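# Flip the toast in the pan with the spatula

## Task

Using the steel spatula (turner) if helpful, flip the toast slice so it ends flat inside the frying pan with its browned side facing up. Afterwards set the turner down on the table so it rests against neither the pan nor the hot plate. Neither hand nor arm, alone or together, may ever contact the toast, the hot plate's heating surface, or any part of the pan other than its plastic handle; any such contact is an instant failure. The pan and hot plate are not fixed, and at the end the pan must sit level and centred on the hot plate. Either arm may do any of the work.

## Robot and tools

Robot: two arms, left_arm and right_arm, mounted facing each other across a table. left_arm's base is on the +y side (names do not match image sides). Each arm ends in an identical five-finger right hand, so both hands share the same axes and numbers; they are not mirrored.

Frames: the scene frame has its origin on the table top between the bases, z=0 at the table, +z up. Calibrated bases: left_arm at (+0.046, +0.548, 0) m, quat_wxyz (+0.705, 0, 0, -0.709); right_arm at (+0.016, -0.526, 0) m, quat_wxyz (+0.693, 0, 0, +0.721). Each arm's reported hand pose, velocities, targets and wrist camera pose are in that arm's own base frame; fixed cameras and the table use the scene frame. The hand point sits 0.05 m in front of the palm where index pad meets thumb tip; its +z runs along straight fingers (fingertips 0.06-0.07 m beyond), +y out of the palm, +x across the palm toward the little finger. A wrist bracket on the little-finger side juts out and can strike objects.

Row layout (28 numbers, each -1 to 1, always all 28 even if one arm idles): left dx, dy, dz, rx, ry, rz; left little, ring, middle, index, thumb_bend, thumb_turn; left force_limit, speed; then the same 14 for the right arm. Pose numbers are offsets, not poses: they count from the arm's Hand target at the start of the action or move, along that arm's base axes, turning about the Hand target position. 1.0 = 0.6 m or 180 degrees; rx, ry, rz form one rotation vector. Repeating an offset moves further. Sending six zeros re-requests the current Hand target. Hand numbers are absolute targets: fingers +1 straight, -1 curled; thumb_bend +1 straight, -1 bent; thumb_turn +1 beside palm, -1 opposite fingers. Pinch is roughly index -0.22, thumb_bend -0.75, thumb_turn -0.57. force_limit maps -1..+1 to about 0..10 N (0..15 N for thumb motors); speed maps -1..+1 to near zero..full (full travel 0.6 s). There is no 'no change' value: to hold a hand, resend its last executed eight numbers; if none were sent yet, send its hand_measured six plus hand_force_limit and hand_speed.

The controller clips each commanded pose to within 150 mm and 16 degrees of the measured pose, so one step may fall short; the hand point often rests short of Hand target, and the next command re-asks for it.

Tools:
- execute_actions(actions, cameras): actions is a list of actions; each action is up to 15 rows at 1/30 s per row, the last row held for the rest of the 15 steps. Every row in an action counts from the action's start pose. Empty list just returns state and images.
- move(target, speed, blend, stop_force, zero, blocking, cameras): straight-line path to one 28-number row or a list of up to 15 rows, all offsets from the same starting Hand targets. speed in m/s, 0.002-0.5 (default 0.25), rotation capped at twice that in rad/s. blend in m rounds corners in a list. stop_force in N, 3-40, ends an arm's path when its wrist sensor feels that much push against its travel; unreliable while the hand rotates and cannot be combined with blocking=false. zero (only with stop_force) chooses whether to re-zero first. Paths do not avoid obstacles; keep paths away from an arm's own base.
- wait(seconds 0-10), stop(), zoom_image(camera, region [x0,y0,x1,y1] px, max 504x504), show_instructions(), zero_wrist_force(arm), finished_scene(scene: this scene's number), which ends the scene irreversibly.

Cameras: cam_high, cam_low, cam_left_wrist, cam_right_wrist, each 896x504.

Results: per arm end_effector_position (m), quat_wxyz, velocities, Hand target, joint positions/torques, wrist force and torque in the hand's own axes (plus the peak since last shown), and hand_measured, hand_stopped_by (moving, target, force, stalled, fault), hand_load_n (positive means the finger is pushed open; near 0 after a lost grip). 'within noise' means the arm is still. A move adds a 'move:' line: done, off_target, moving, held or fault, plus limits such as paced or held. Done does not mean no contact.

Avoid: touching toast, heating plate or pan body with any hand or arm; knocking the loose pan or hot plate off centre or tilted; dropping the turner or releasing it while it moves; anything leaving the table. Contact torque at a joint limit (wrist joints only 19.7 N m, others 132) or about 150 N of outside force freezes that arm for 10 s; stiff arms fault even slightly past firm contact, so approach slowly and use stop_force. Keep the arms from colliding. Holding loads or stretched poses heats motors; 85 C brakes the arm.

Each tool is called after "Request:" as name([rows], argument=value, ...), one row to a line, values as JSON.

Reference images:

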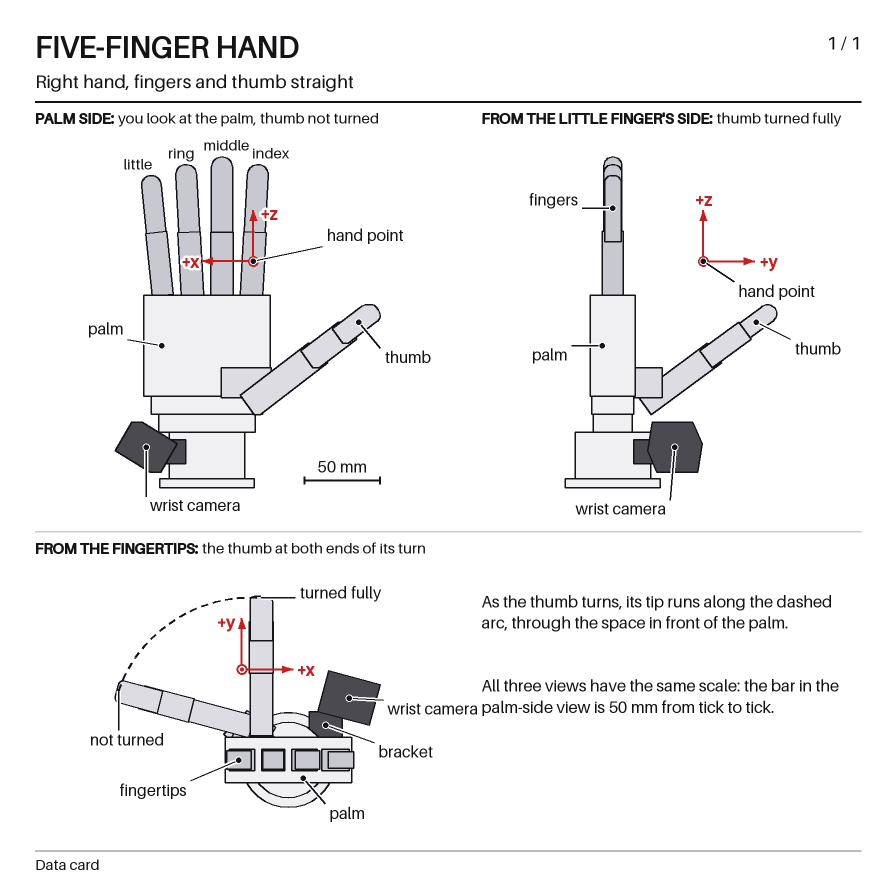

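## Session

Request:
execute_actions(actions=[])

Scene clock: 0.00 s.
left_arm: end_effector_position=(+0.0700, +0.2778, +0.4666) hand_measured=(+1.000, +1.000, +1.000, +1.000, +1.000, +1.000) hand_load_n=(+0.0, +0.0, +0.0, +0.0, +0.0, +0.0) hand_stopped_by=(target, target, target, target, target, target) hand_force_limit=0.00 hand_speed=-0.80 end_effector_quat_wxyz=(-0.024, -0.432, +0.901, -0.013) | right_arm: end_effector_position=(+0.2627, -0.1302, +0.4679) hand_measured=(+1.000, +1.000, +1.000, +1.000, +1.000, +1.000) hand_load_n=(-0.5, +0.0, +0.0, +0.0, +0.0, +0.0) hand_stopped_by=(target, target, target, target, target, target) hand_force_limit=0.00 hand_speed=-0.80 end_effector_quat_wxyz=(-0.022, +0.428, +0.904, +0.001)
Joint positions: left_arm=[0.575 -1.709 1.372 1.958 1.59 -1.89] | right_arm=[-1.179 -1.694 1.35 1.949 1.598 -1.864]
Joint velocities: within noise
Joint torques (N m): no reading
Motor temperatures (°C): left_arm=[36 33 32 37 35 42] | right_arm=[34 30 28 38 30 40]
Wrist force (N): no reading
Wrist torque (N m): no reading
Wrist force, peak (N): no reading
Hand target: left_arm +0.0700, +0.2778, +0.4666; -0.024, -0.432, +0.901, -0.013 | right_arm +0.2627, -0.1302, +0.4679; -0.022, +0.428, +0.904, +0.001

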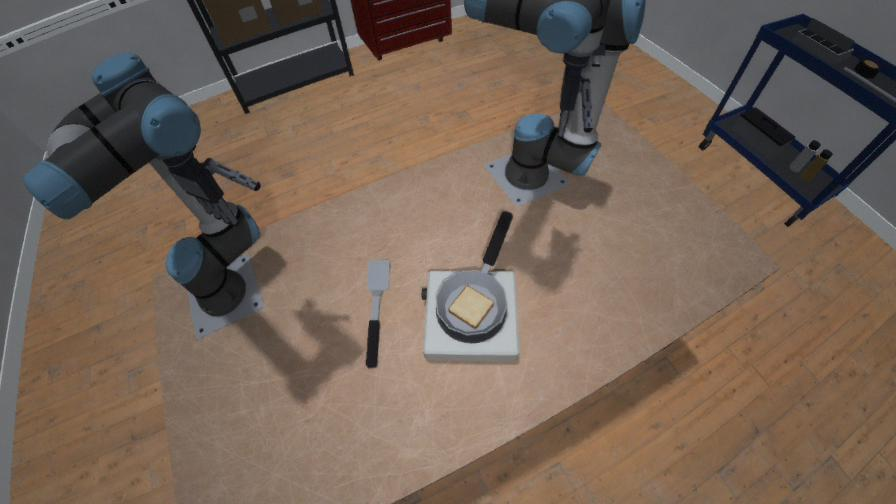

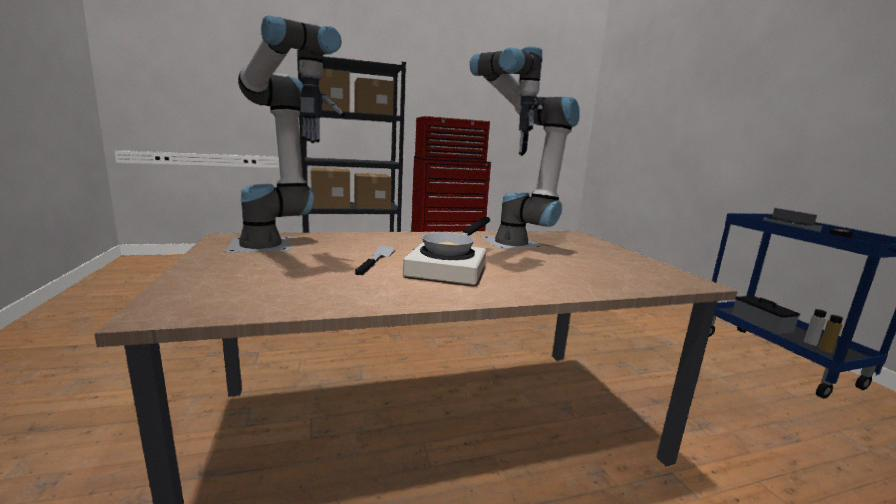

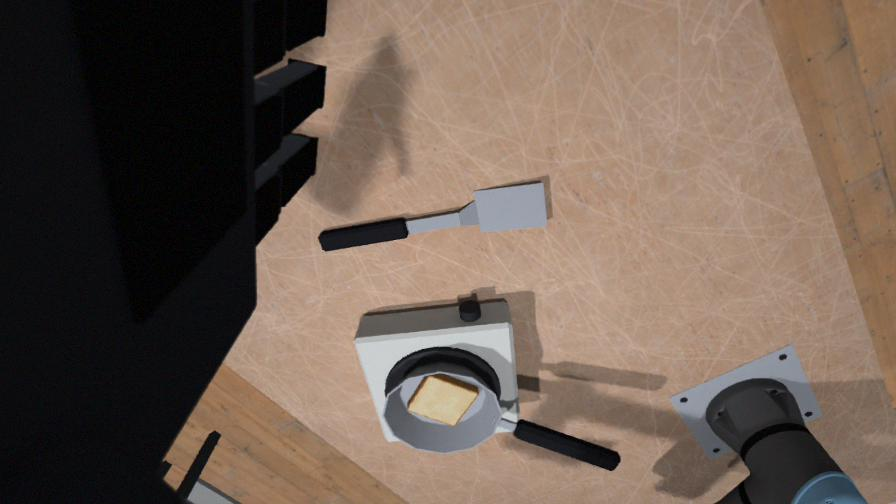

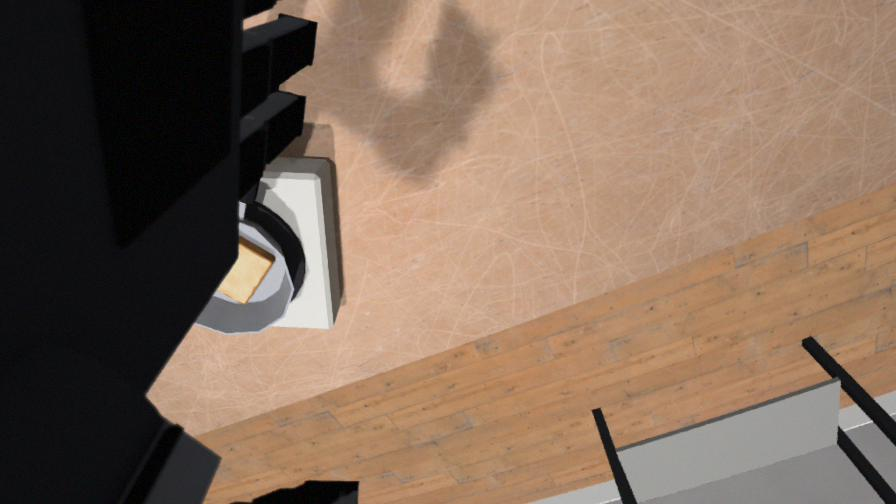

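Request:
zoom_image(camera="cam_high", region=[340, 200, 560, 380])

Request:
zoom_image(camera="cam_low", region=[340, 200, 520, 300])

Request:
zoom_image(camera="cam_left_wrist", region=[300, 160, 640, 500])

Scaled by 2.291 from the camera's 896x504 image, which has a finer 1280x720 frame.

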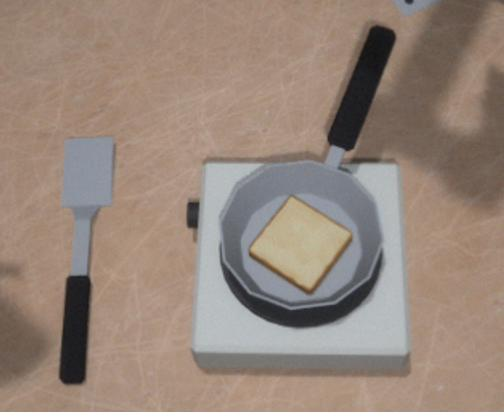

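Scaled by 2.800 from the camera's 896x504 image, which has a finer 1280x720 frame.

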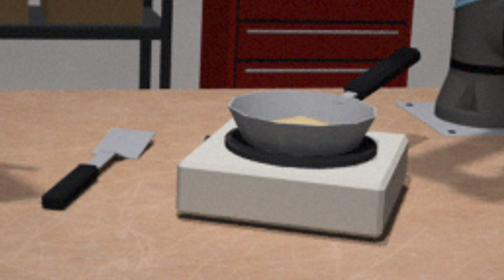

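Scaled by 1.482 from the camera's 896x504 image, which has a finer 1280x720 frame.

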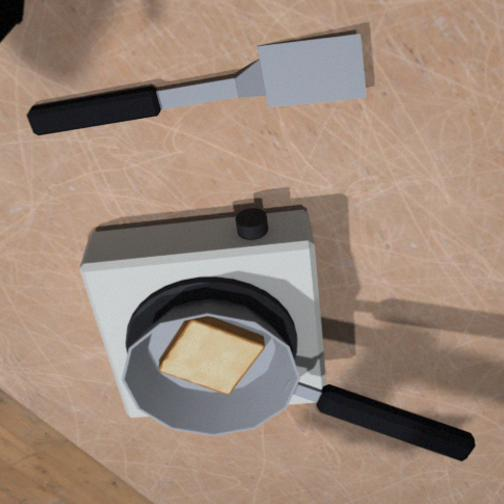

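Request:
zoom_image(camera="cam_low", region=[350, 235, 410, 280])

Request:
zoom_image(camera="cam_low", region=[400, 210, 500, 290])

Request:
zoom_image(camera="cam_left_wrist", region=[310, 170, 560, 260])

Scaled by 8.400 from the camera's 896x504 image, which has a finer 1280x720 frame.

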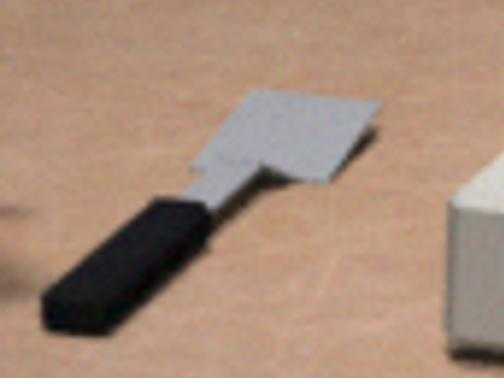

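Scaled by 5.040 from the camera's 896x504 image, which has a finer 1280x720 frame.

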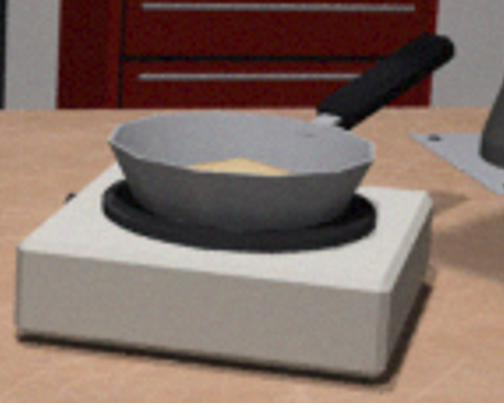

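Scaled by 2.016 from the camera's 896x504 image, which has a finer 1280x720 frame.

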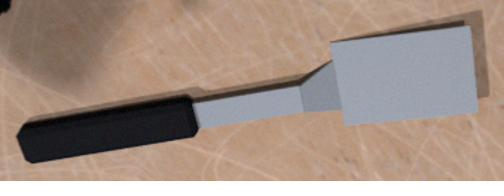

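Request:
move(target=[0,0,0,0,0,0,1,1,1,1,1,1,0,-0.8, 0.119,-0.461,-0.363,-0.0405,0.2547,-0.344,1,1,1,1,1,-1,0,0], speed=0.3)

Scene clock: 53.33 s.
left_arm: end_effector_position=(+0.0700, +0.2778, +0.4666) hand_measured=(+1.000, +1.000, +1.000, +1.000, +1.000, +1.000) hand_load_n=(+0.0, +0.0, +0.0, +0.0, +0.0, +0.0) hand_stopped_by=(target, target, target, target, target, target) hand_force_limit=0.00 hand_speed=-0.80 end_effector_quat_wxyz=(-0.024, -0.432, +0.901, -0.013) | right_arm: end_effector_position=(+0.3341, -0.4068, +0.2501) hand_measured=(+1.000, +1.000, +1.000, +1.000, +1.000, -1.000) hand_load_n=(+0.0, +0.0, +0.0, +0.0, +0.0, +0.0) hand_stopped_by=(target, target, target, target, target, target) hand_force_limit=0.00 hand_speed=0.00 end_effector_quat_wxyz=(-0.326, +0.788, +0.483, -0.200)
Joint positions: left_arm=[0.575 -1.709 1.372 1.958 1.59 -1.89] | right_arm=[-0.964 -0.741 0.857 2.175 1.912 -0.364]
Joint velocities: within noise
Joint torques (N m): left_arm=[-2.7 -11.48 -24.21 3.15 -0.02 0.22] | right_arm=[9.82 -51.49 -29.13 2.62 2.4 1.85]
Motor temperatures (°C): left_arm=[35 33 32 36 35 42] | right_arm=[34 29 28 38 30 40]
Wrist force (N): left_arm=[0.5 -0.4 0.1] | right_arm=[0.6 -0.3 0.2]
Wrist torque (N m): left_arm=[-0.06 -0.08 0.02] | right_arm=[0.09 -0.04 0.16]
Wrist force, peak (N): left_arm=[0.6 -0.5 0.1] | right_arm=[-0.3 1.2 0.5]
Hand target: left_arm +0.0700, +0.2778, +0.4666; -0.024, -0.432, +0.901, -0.013 | right_arm +0.3341, -0.4068, +0.2501; -0.326, +0.788, +0.483, -0.200
Off the commanded pose: left_arm 0.000 m, 0 deg | right_arm 0.000 m, 0 deg.
move: done
camera_calibration:
cam_left_wrist: T_world_to_cam=[[-0.906187, 0.42211, 0.0254706, -0.0635248], [0.378518, 0.7828, 0.493911, -0.479002], [0.188546, 0.457216, -0.86914, 0.376937], [0, 0, 0, 1]] pos_world=[0.0526756, 0.229435, 0.565813]
cam_right_wrist: T_world_to_cam=[[0.708748, -0.109473, -0.696915, -0.0975719], [0.0713098, -0.971709, 0.225159, -0.470363], [-0.701848, -0.209278, -0.680891, 0.433084], [0, 0, 0, 1]] pos_world=[0.406655, -0.377103, 0.33279]

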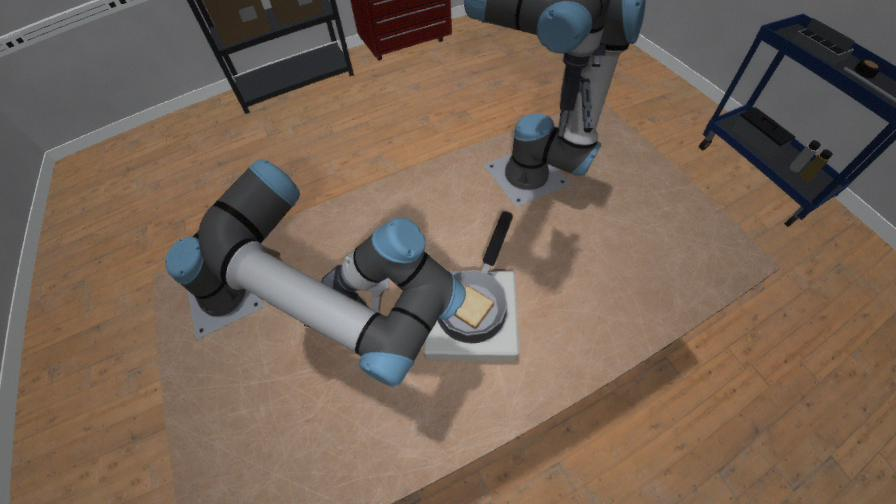

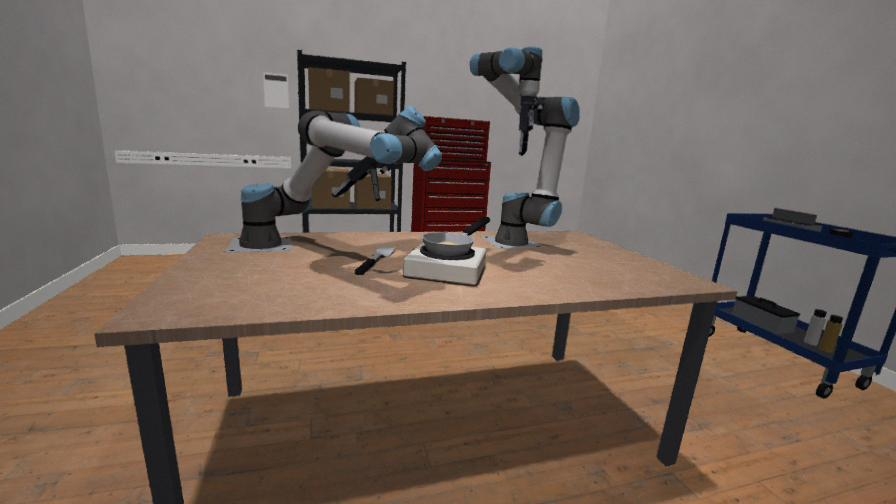

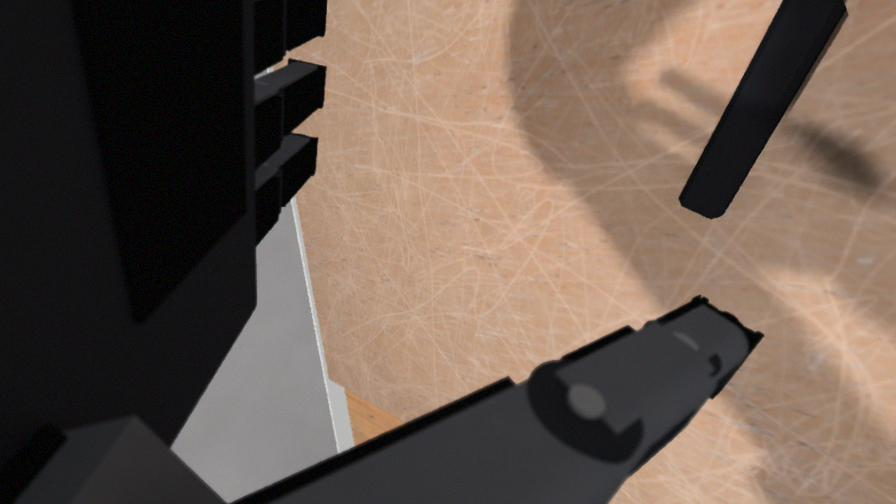

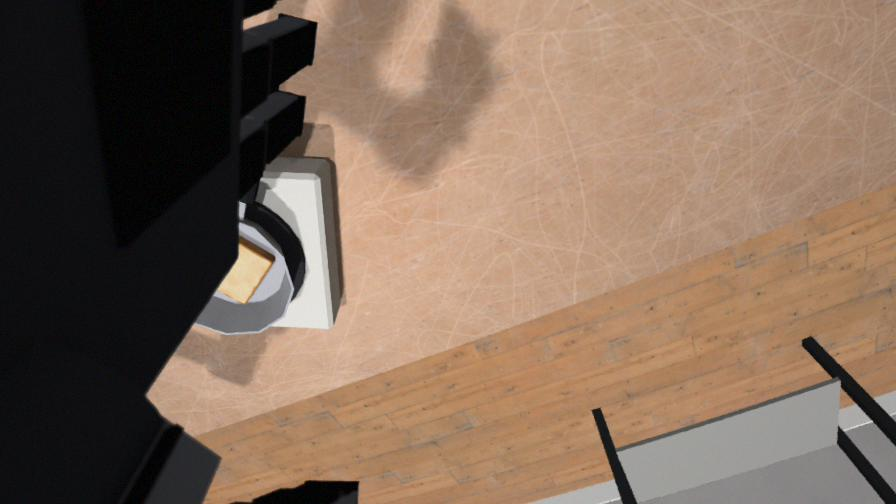

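Request:
move([
  [0,0,0,0,0,0,1,1,1,1,1,1,0,-0.8, 0.02,0.05,0.05,0,0,0.5,1,1,1,1,1,-1,0,0],
  [0,0,0,0,0,0,1,1,1,1,1,1,0,-0.8, 0.056,0.1058,-0.15,0,0,0.995,1,1,1,1,1,-1,0,0],
], speed=0.4, blend=0.03)

Scene clock: 64.13 s.
left_arm: end_effector_position=(+0.0700, +0.2778, +0.4666) hand_measured=(+1.000, +1.000, +1.000, +1.000, +1.000, +1.000) hand_load_n=(+0.0, +0.0, +0.0, +0.0, +0.0, +0.0) hand_stopped_by=(target, target, target, target, target, target) hand_force_limit=0.00 hand_speed=-0.80 end_effector_quat_wxyz=(-0.024, -0.432, +0.901, -0.013) | right_arm: end_effector_position=(+0.3677, -0.3435, +0.1602) hand_measured=(+1.000, +1.000, +1.000, +1.000, +1.000, -1.000) hand_load_n=(+0.0, +0.0, +0.0, +0.0, +0.0, +0.0) hand_stopped_by=(target, target, target, target, target, target) hand_force_limit=0.00 hand_speed=0.00 end_effector_quat_wxyz=(+0.197, -0.477, +0.792, -0.327) end_effector_velocity=(+0.000, +0.001, +0.000) end_effector_angular_velocity=(-0.002, +0.001, +0.005)
Joint positions: left_arm=[0.575 -1.709 1.372 1.958 1.59 -1.89] | right_arm=[-1.271 -1.382 1.754 0.584 1.048 -3.757]
Joint velocities: left_arm=[within noise] | right_arm=[0 0 0.001 0 -0.002 -0.005]
Joint torques (N m): left_arm=[-7.57 -9.42 -29.43 2.93 0.45 0.91] | right_arm=[8.77 -28.97 -14.33 -0.18 -2.37 -1.52]
Motor temperatures (°C): left_arm=[35 33 32 36 35 42] | right_arm=[34 29 28 38 30 40]
Wrist force (N): left_arm=[0.3 -0.3 0.0] | right_arm=[0.6 -0.6 0.5]
Wrist torque (N m): left_arm=[-0.05 -0.04 0.01] | right_arm=[0.08 -0.12 0.16]
Wrist force, peak (N): left_arm=[0.7 -0.3 -0.2] | right_arm=[1.2 -0.9 0.1]
Hand target: left_arm +0.0700, +0.2778, +0.4666; -0.024, -0.432, +0.901, -0.013 | right_arm +0.3677, -0.3434, +0.1601; +0.197, -0.477, +0.791, -0.327
Off the commanded pose: left_arm 0.000 m, 0 deg | right_arm 0.000 m, 0 deg.
move: done
camera_calibration:
cam_left_wrist: T_world_to_cam=[[-0.906187, 0.42211, 0.0254714, -0.0635249], [0.378519, 0.782801, 0.49391, -0.479001], [0.188545, 0.457216, -0.86914, 0.376937], [0, 0, 0, 1]] pos_world=[0.052676, 0.229436, 0.565812]
cam_right_wrist: T_world_to_cam=[[-0.706837, 0.120863, -0.696974, 0.422481], [-0.0557439, 0.972714, 0.225213, 0.323609], [0.705176, 0.198041, -0.680813, 0.0312127], [0, 0, 0, 1]] pos_world=[0.294655, -0.372023, 0.242828]

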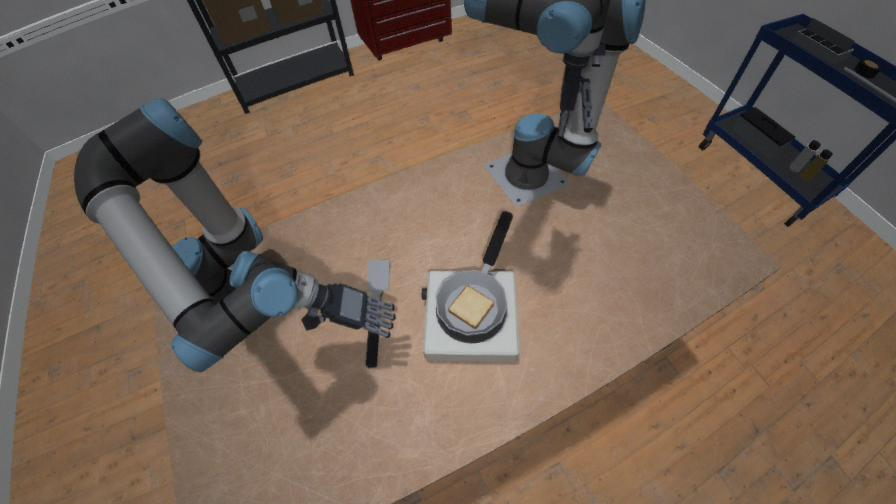

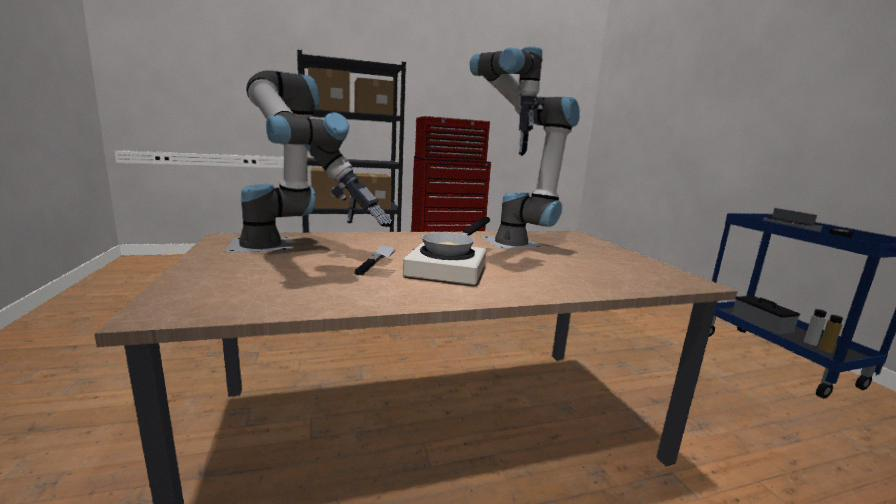

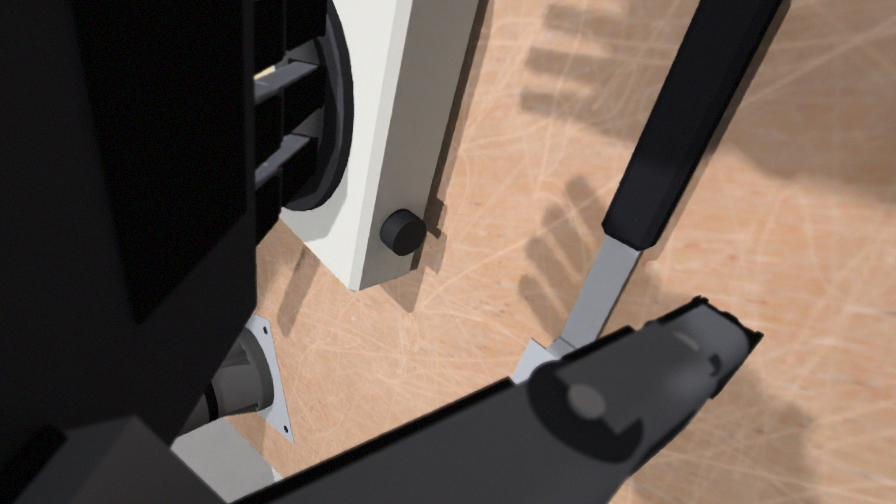

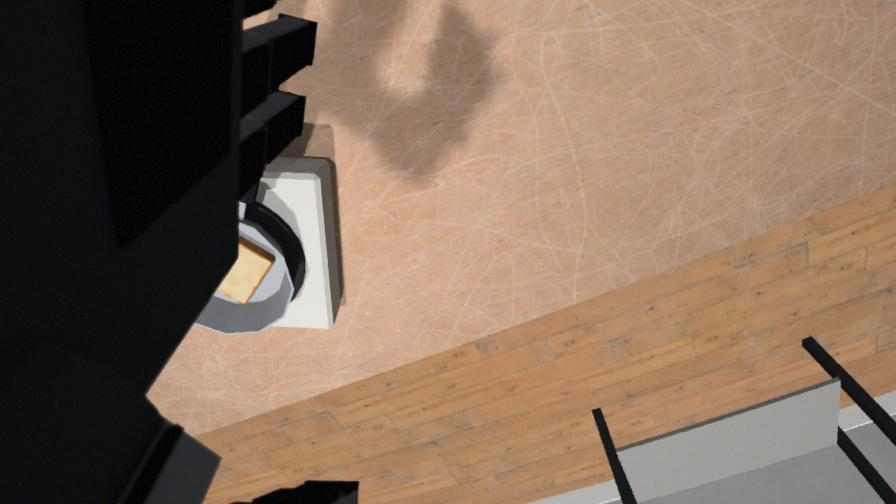

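Request:
move(target=[0,0,0,0,0,0,1,1,1,1,1,1,0,-0.8, 0,0,-0.05,0,0,0,0.1,0.1,0.1,0.1,1,-1,0,0], speed=0.2)

Request:
zoom_image(camera="cam_high", region=[300, 240, 460, 380])

Request:
zoom_image(camera="cam_low", region=[320, 180, 440, 290])

Scene clock: 68.20 s.
left_arm: end_effector_position=(+0.0700, +0.2778, +0.4666) hand_measured=(+1.000, +1.000, +1.000, +1.000, +1.000, +1.000) hand_load_n=(+0.0, +0.0, -0.5, +0.0, +0.0, +0.0) hand_stopped_by=(target, target, target, target, target, target) hand_force_limit=0.00 hand_speed=-0.80 end_effector_quat_wxyz=(-0.024, -0.432, +0.901, -0.013) | right_arm: end_effector_position=(+0.3677, -0.3433, +0.1301) hand_measured=(+0.100, +0.100, +0.100, +0.100, +1.000, -1.000) hand_load_n=(+0.0, +0.0, +0.0, +0.0, +0.0, +0.0) hand_stopped_by=(target, target, target, target, target, target) hand_force_limit=0.00 hand_speed=0.00 end_effector_quat_wxyz=(+0.197, -0.477, +0.791, -0.327)
Joint positions: left_arm=[0.575 -1.709 1.372 1.958 1.59 -1.89] | right_arm=[-1.271 -1.353 1.802 0.507 1.048 -3.757]
Joint velocities: within noise
Joint torques (N m): left_arm=[-8.61 -9.23 -31.09 2.74 0.58 0.86] | right_arm=[4.09 -37.78 -32.4 4.13 -1.41 1.77]
Motor temperatures (°C): left_arm=[35 33 32 36 35 42] | right_arm=[34 29 28 38 30 40]
Wrist force (N): left_arm=[0.2 -0.3 0.0] | right_arm=[0.5 -0.5 0.4]
Wrist torque (N m): left_arm=[-0.04 -0.03 0.01] | right_arm=[0.11 -0.08 0.13]
Wrist force, peak (N): left_arm=[0.7 -0.5 -0.1] | right_arm=[0.8 -1.0 0.1]
Hand target: left_arm +0.0700, +0.2778, +0.4666; -0.024, -0.432, +0.901, -0.013 | right_arm +0.3677, -0.3434, +0.1301; +0.197, -0.477, +0.791, -0.327
Off the commanded pose: left_arm 0.000 m, 0 deg | right_arm 0.000 m, 0 deg.
move: done
camera_calibration:
cam_left_wrist: T_world_to_cam=[[-0.906187, 0.42211, 0.0254714, -0.0635249], [0.378519, 0.782801, 0.49391, -0.479001], [0.188545, 0.457216, -0.86914, 0.376937], [0, 0, 0, 1]] pos_world=[0.0526761, 0.229436, 0.565812]
cam_right_wrist: T_world_to_cam=[[-0.706874, 0.120791, -0.696949, 0.401495], [-0.056064, 0.972644, 0.225436, 0.330324], [0.705114, 0.198428, -0.680765, 0.0108227], [0, 0, 0, 1]] pos_world=[0.294694, -0.371933, 0.212722]

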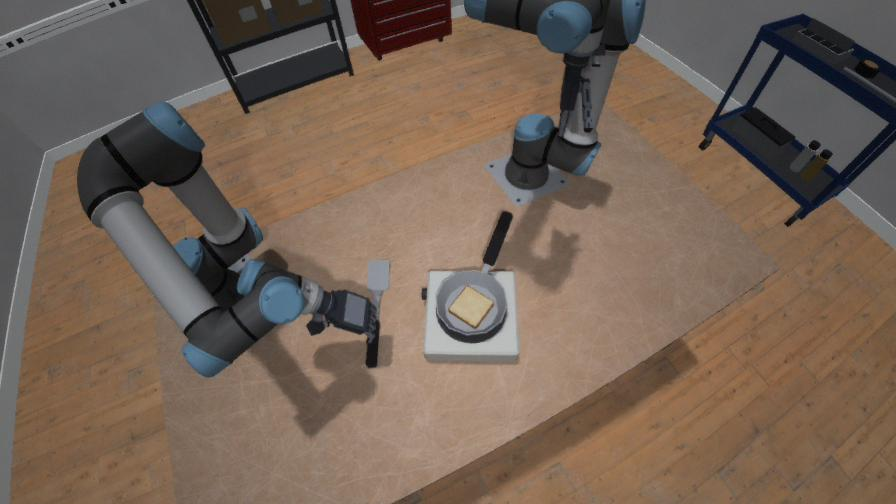

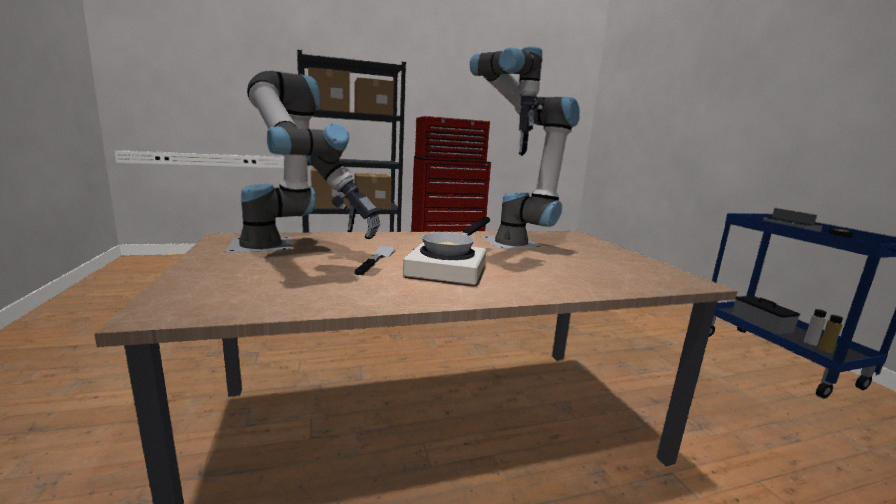

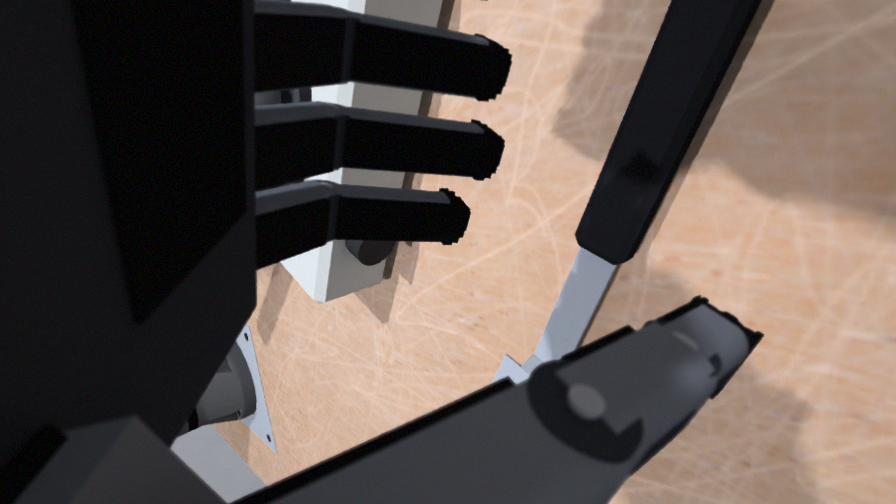

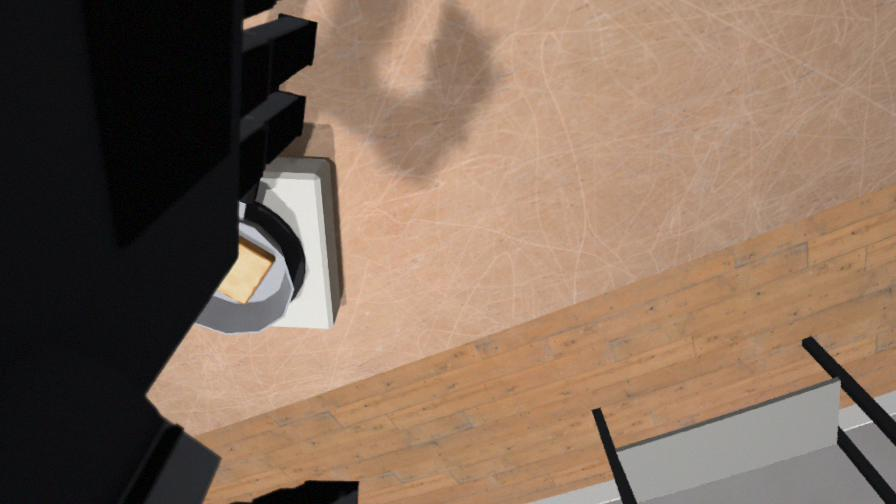

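Scaled by 3.150 from the camera's 896x504 image, which has a finer 1280x720 frame.

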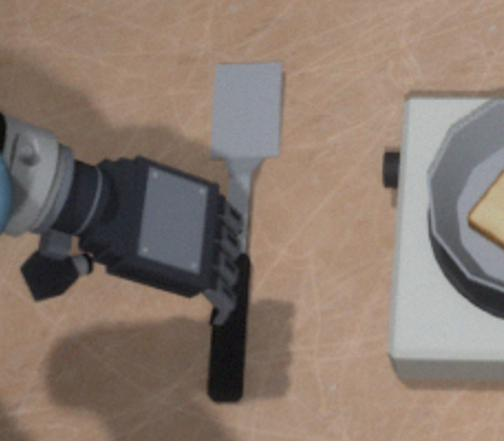

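Scaled by 4.200 from the camera's 896x504 image, which has a finer 1280x720 frame.

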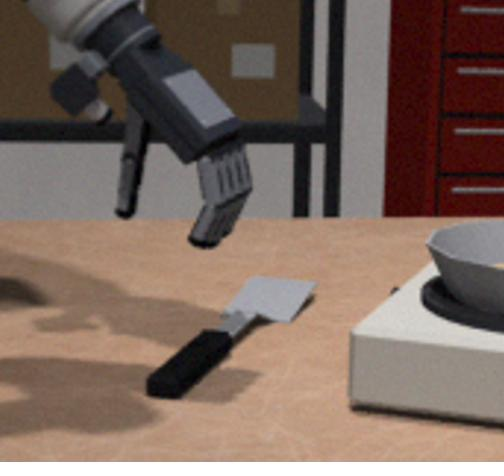

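Request:
move(target=[0,0,0,0,0,0,1,1,1,1,1,1,0,-0.8, 0.0405,-0.021,-0.1,0,0,0,0.2,0.2,0.2,0.2,1,-1,0,0], speed=0.15, cameras=["cam_low","cam_left_wrist"])

Request:
zoom_image(camera="cam_low", region=[340, 210, 420, 280])

Scene clock: 73.67 s.
left_arm: end_effector_position=(+0.0700, +0.2778, +0.4666) hand_measured=(+1.000, +1.000, +1.000, +1.000, +1.000, +1.000) hand_load_n=(+0.0, +0.0, +0.0, +0.0, +0.0, +0.0) hand_stopped_by=(target, target, target, target, target, target) hand_force_limit=0.00 hand_speed=-0.80 end_effector_quat_wxyz=(-0.024, -0.432, +0.901, -0.013) | right_arm: end_effector_position=(+0.3920, -0.3559, +0.0702) hand_measured=(+0.200, +0.200, +0.200, +0.200, +1.000, -1.000) hand_load_n=(+0.0, +0.0, +0.0, +0.0, +0.5, +0.0) hand_stopped_by=(target, target, target, target, target, target) hand_force_limit=0.00 hand_speed=0.00 end_effector_quat_wxyz=(+0.197, -0.477, +0.791, -0.327)
Joint positions: left_arm=[0.575 -1.709 1.372 1.958 1.59 -1.89] | right_arm=[-1.22 -1.231 1.809 0.356 1.078 -3.71]
Joint velocities: within noise
Joint torques (N m): left_arm=[-10.75 -10.38 -32.33 2.89 0.68 1] | right_arm=[-7.99 -31.09 -26.98 1.09 -2.69 -1.42]
Motor temperatures (°C): left_arm=[35 33 32 36 35 42] | right_arm=[34 29 28 38 30 40]
Wrist force (N): left_arm=[0.4 -0.1 0.1] | right_arm=[0.2 -0.7 0.7]
Wrist torque (N m): left_arm=[-0.02 -0.07 0.02] | right_arm=[0.06 -0.04 0.11]
Wrist force, peak (N): left_arm=[0.7 -0.7 -0.1] | right_arm=[0.1 -0.3 2.0]
Hand target: left_arm +0.0700, +0.2778, +0.4666; -0.024, -0.432, +0.901, -0.013 | right_arm +0.3920, -0.3560, +0.0701; +0.197, -0.477, +0.791, -0.327
Off the commanded pose: left_arm 0.000 m, 0 deg | right_arm 0.000 m, 0 deg.
move: done
camera_calibration:
cam_left_wrist: T_world_to_cam=[[-0.906187, 0.42211, 0.0254704, -0.0635244], [0.378518, 0.7828, 0.493911, -0.479002], [0.188547, 0.457217, -0.869139, 0.376936], [0, 0, 0, 1]] pos_world=[0.0526761, 0.229436, 0.565813]
Images, in order (width x height): cam_low 896x504, cam_left_wrist 896x504.

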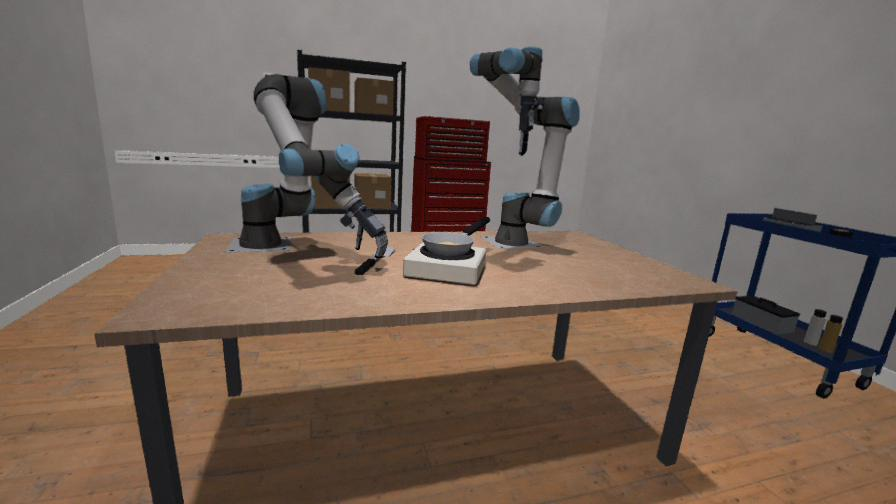

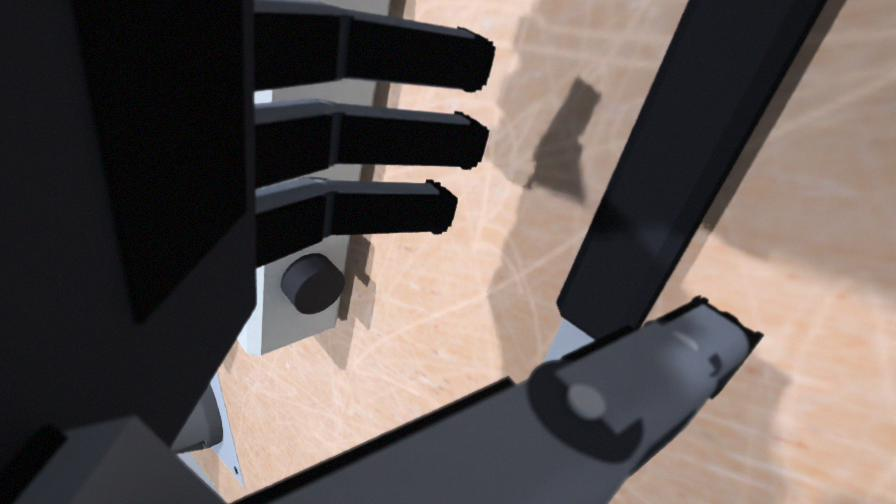

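Scaled by 6.300 from the camera's 896x504 image, which has a finer 1280x720 frame.

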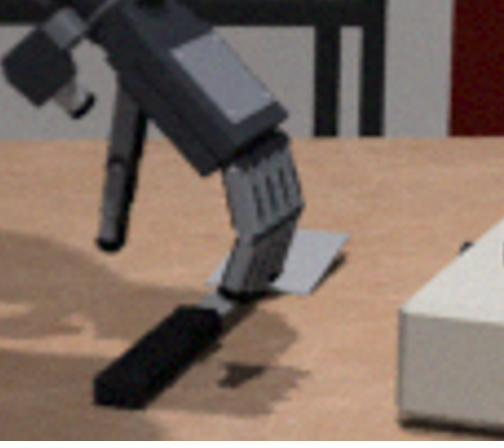

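Request:
move(target=[0,0,0,0,0,0,1,1,1,1,1,1,0,-0.8, 0,0,-0.0917,0,0,0,0.2,0.2,0.2,0.2,1,-1,0,0], speed=0.05, stop_force=4, cameras=["cam_low","cam_left_wrist"])

Request:
zoom_image(camera="cam_low", region=[340, 210, 420, 280])

Scene clock: 77.40 s.
left_arm: end_effector_position=(+0.0700, +0.2778, +0.4666) hand_measured=(+1.000, +1.000, +1.000, +1.000, +1.000, +1.000) hand_load_n=(+0.0, +0.0, +0.0, +0.0, +0.0, +0.0) hand_stopped_by=(target, target, target, target, target, target) hand_force_limit=0.00 hand_speed=-0.80 end_effector_quat_wxyz=(-0.024, -0.432, +0.901, -0.013) | right_arm: end_effector_position=(+0.3920, -0.3559, +0.0278) hand_measured=(+0.200, +0.200, +0.200, +0.200, +1.000, -1.000) hand_load_n=(+0.0, +0.0, -0.5, +0.0, +0.0, +0.0) hand_stopped_by=(target, target, target, target, target, target) hand_force_limit=0.00 hand_speed=0.00 end_effector_quat_wxyz=(+0.197, -0.477, +0.791, -0.327)
Joint positions: left_arm=[0.575 -1.709 1.372 1.958 1.59 -1.89] | right_arm=[-1.221 -1.171 1.852 0.252 1.078 -3.711]
Joint velocities: within noise
Joint torques (N m): left_arm=[-11.7 -10.63 -32.4 2.68 0.68 1.28] | right_arm=[8.21 -33.75 -27.93 -0.6 0.74 -0.88]
Motor temperatures (°C): left_arm=[35 33 32 36 35 42] | right_arm=[34 29 28 38 30 40]
Wrist force (N): left_arm=[0.5 0.0 -0.2] | right_arm=[0.9 -0.5 -0.1]
Wrist torque (N m): left_arm=[0.01 -0.08 0.04] | right_arm=[0.14 -0.14 0.20]
Wrist force, peak (N): left_arm=[0.6 -0.5 -0.2] | right_arm=[15.3 -34.7 -34.0]
Hand target: left_arm +0.0700, +0.2778, +0.4666; -0.024, -0.432, +0.901, -0.013 | right_arm +0.3920, -0.3559, +0.0278; +0.197, -0.477, +0.791, -0.327 (not the last commanded pose)
Off the commanded pose: left_arm 0.000 m, 0 deg | right_arm 0.013 m, 0 deg.
move: contact (right_arm)
camera_calibration:
cam_left_wrist: T_world_to_cam=[[-0.906186, 0.422112, 0.0254704, -0.0635244], [0.37852, 0.782799, 0.493911, -0.479002], [0.188548, 0.457216, -0.869139, 0.376936], [0, 0, 0, 1]] pos_world=[0.0526765, 0.229436, 0.565813]
Images, in order (width x height): cam_low 896x504, cam_left_wrist 896x504.

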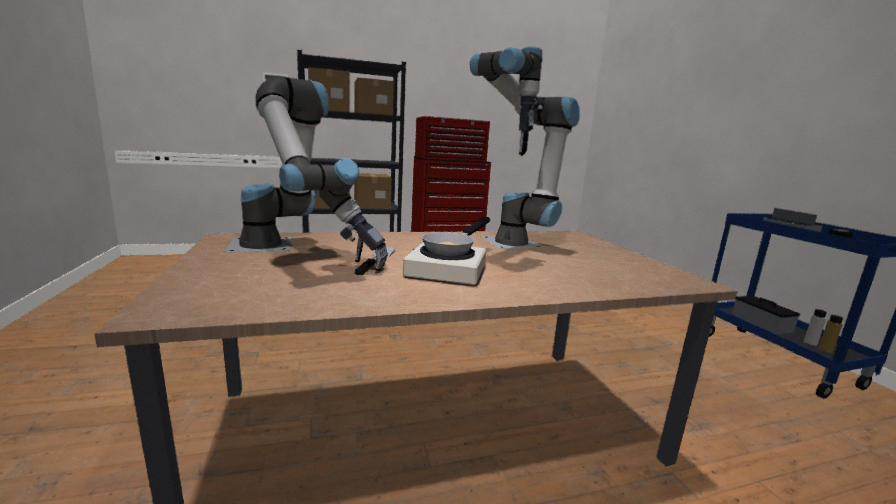

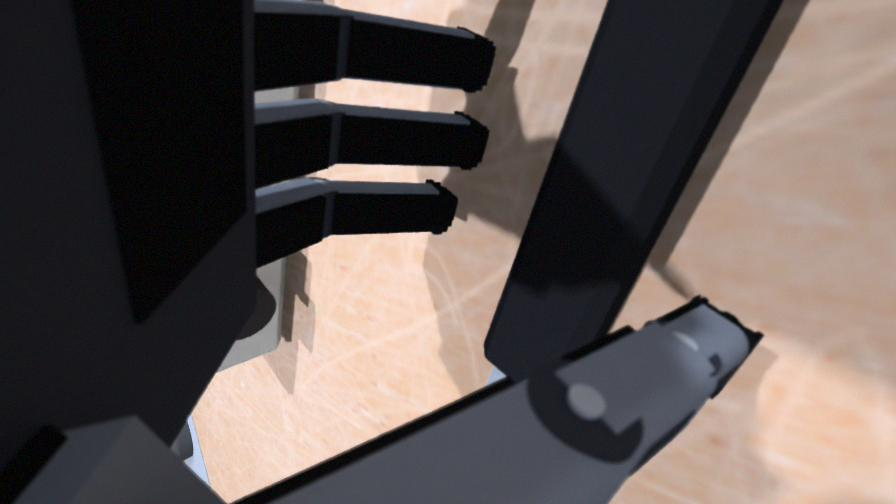

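Scaled by 6.300 from the camera's 896x504 image, which has a finer 1280x720 frame.

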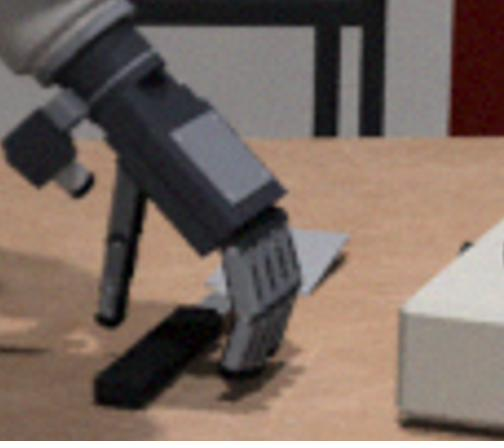

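Request:
move(target=[0,0,0,0,0,0,1,1,1,1,1,1,0,-0.8, 0,0,0.006,0,0,0,0,0,0,0,0.3,-1,-0.4,-0.6], speed=0.05, cameras=["cam_low","cam_left_wrist"])

Request:
zoom_image(camera="cam_low", region=[340, 210, 420, 280])

Scene clock: 81.37 s.
left_arm: end_effector_position=(+0.0700, +0.2778, +0.4666) hand_measured=(+1.000, +1.000, +1.000, +1.000, +1.000, +1.000) hand_load_n=(+0.0, -0.5, +0.0, +0.0, +0.0, -0.5) hand_stopped_by=(target, target, target, target, target, target) hand_force_limit=0.00 hand_speed=-0.80 end_effector_quat_wxyz=(-0.024, -0.432, +0.901, -0.013) | right_arm: end_effector_position=(+0.3920, -0.3559, +0.0314) hand_measured=(+0.000, +0.000, +0.000, +0.000, +0.300, -1.000) hand_load_n=(+0.0, +0.0, +0.0, +0.0, +0.0, +0.0) hand_stopped_by=(target, target, target, target, target, target) hand_force_limit=-0.40 hand_speed=-0.60 end_effector_quat_wxyz=(+0.197, -0.477, +0.791, -0.327)
Joint positions: left_arm=[0.575 -1.709 1.372 1.958 1.59 -1.89] | right_arm=[-1.221 -1.176 1.849 0.261 1.078 -3.711]
Joint velocities: within noise
Joint torques (N m): left_arm=[-11.49 -8.04 -32.41 2.71 0.79 1.3] | right_arm=[8.88 -30.85 -11.29 -0.41 -1.15 -1.03]
Motor temperatures (°C): left_arm=[35 33 32 36 35 42] | right_arm=[34 29 28 38 30 40]
Wrist force (N): left_arm=[0.6 -0.1 -0.4] | right_arm=[1.1 -0.6 0.2]
Wrist torque (N m): left_arm=[0.01 -0.07 0.03] | right_arm=[0.10 -0.14 0.20]
Wrist force, peak (N): left_arm=[1.0 -0.2 -0.3] | right_arm=[1.3 -0.6 0.2]
Hand target: left_arm +0.0700, +0.2778, +0.4666; -0.024, -0.432, +0.901, -0.013 | right_arm +0.3920, -0.3559, +0.0314; +0.197, -0.477, +0.791, -0.327
Off the commanded pose: left_arm 0.000 m, 0 deg | right_arm 0.000 m, 0 deg.
move: done
camera_calibration:
cam_left_wrist: T_world_to_cam=[[-0.906186, 0.422112, 0.0254703, -0.0635243], [0.378519, 0.782799, 0.493911, -0.479002], [0.188548, 0.457216, -0.869139, 0.376936], [0, 0, 0, 1]] pos_world=[0.0526765, 0.229436, 0.565813]
Images, in order (width x height): cam_low 896x504, cam_left_wrist 896x504.

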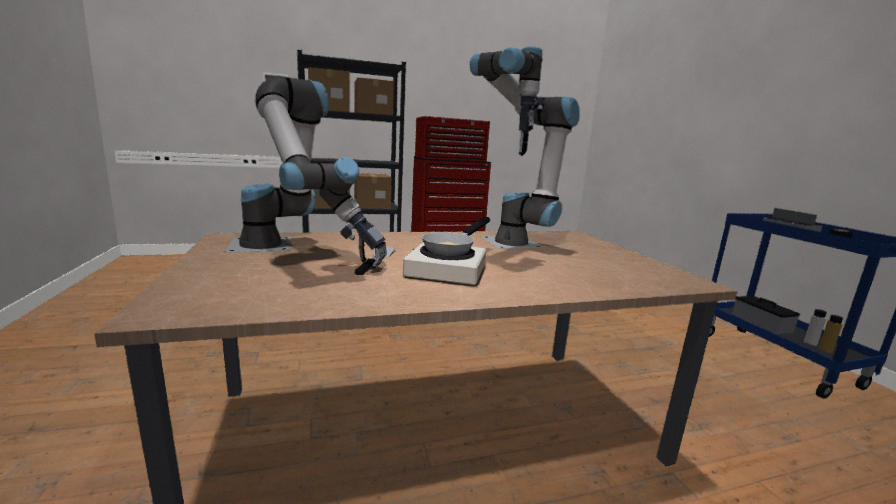

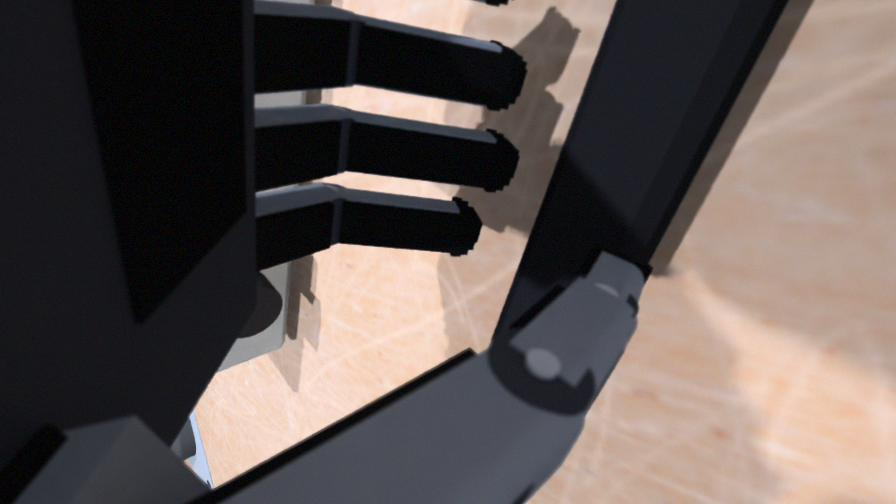

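Scaled by 6.300 from the camera's 896x504 image, which has a finer 1280x720 frame.

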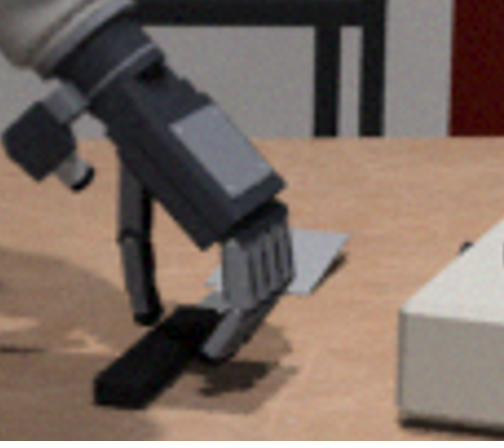

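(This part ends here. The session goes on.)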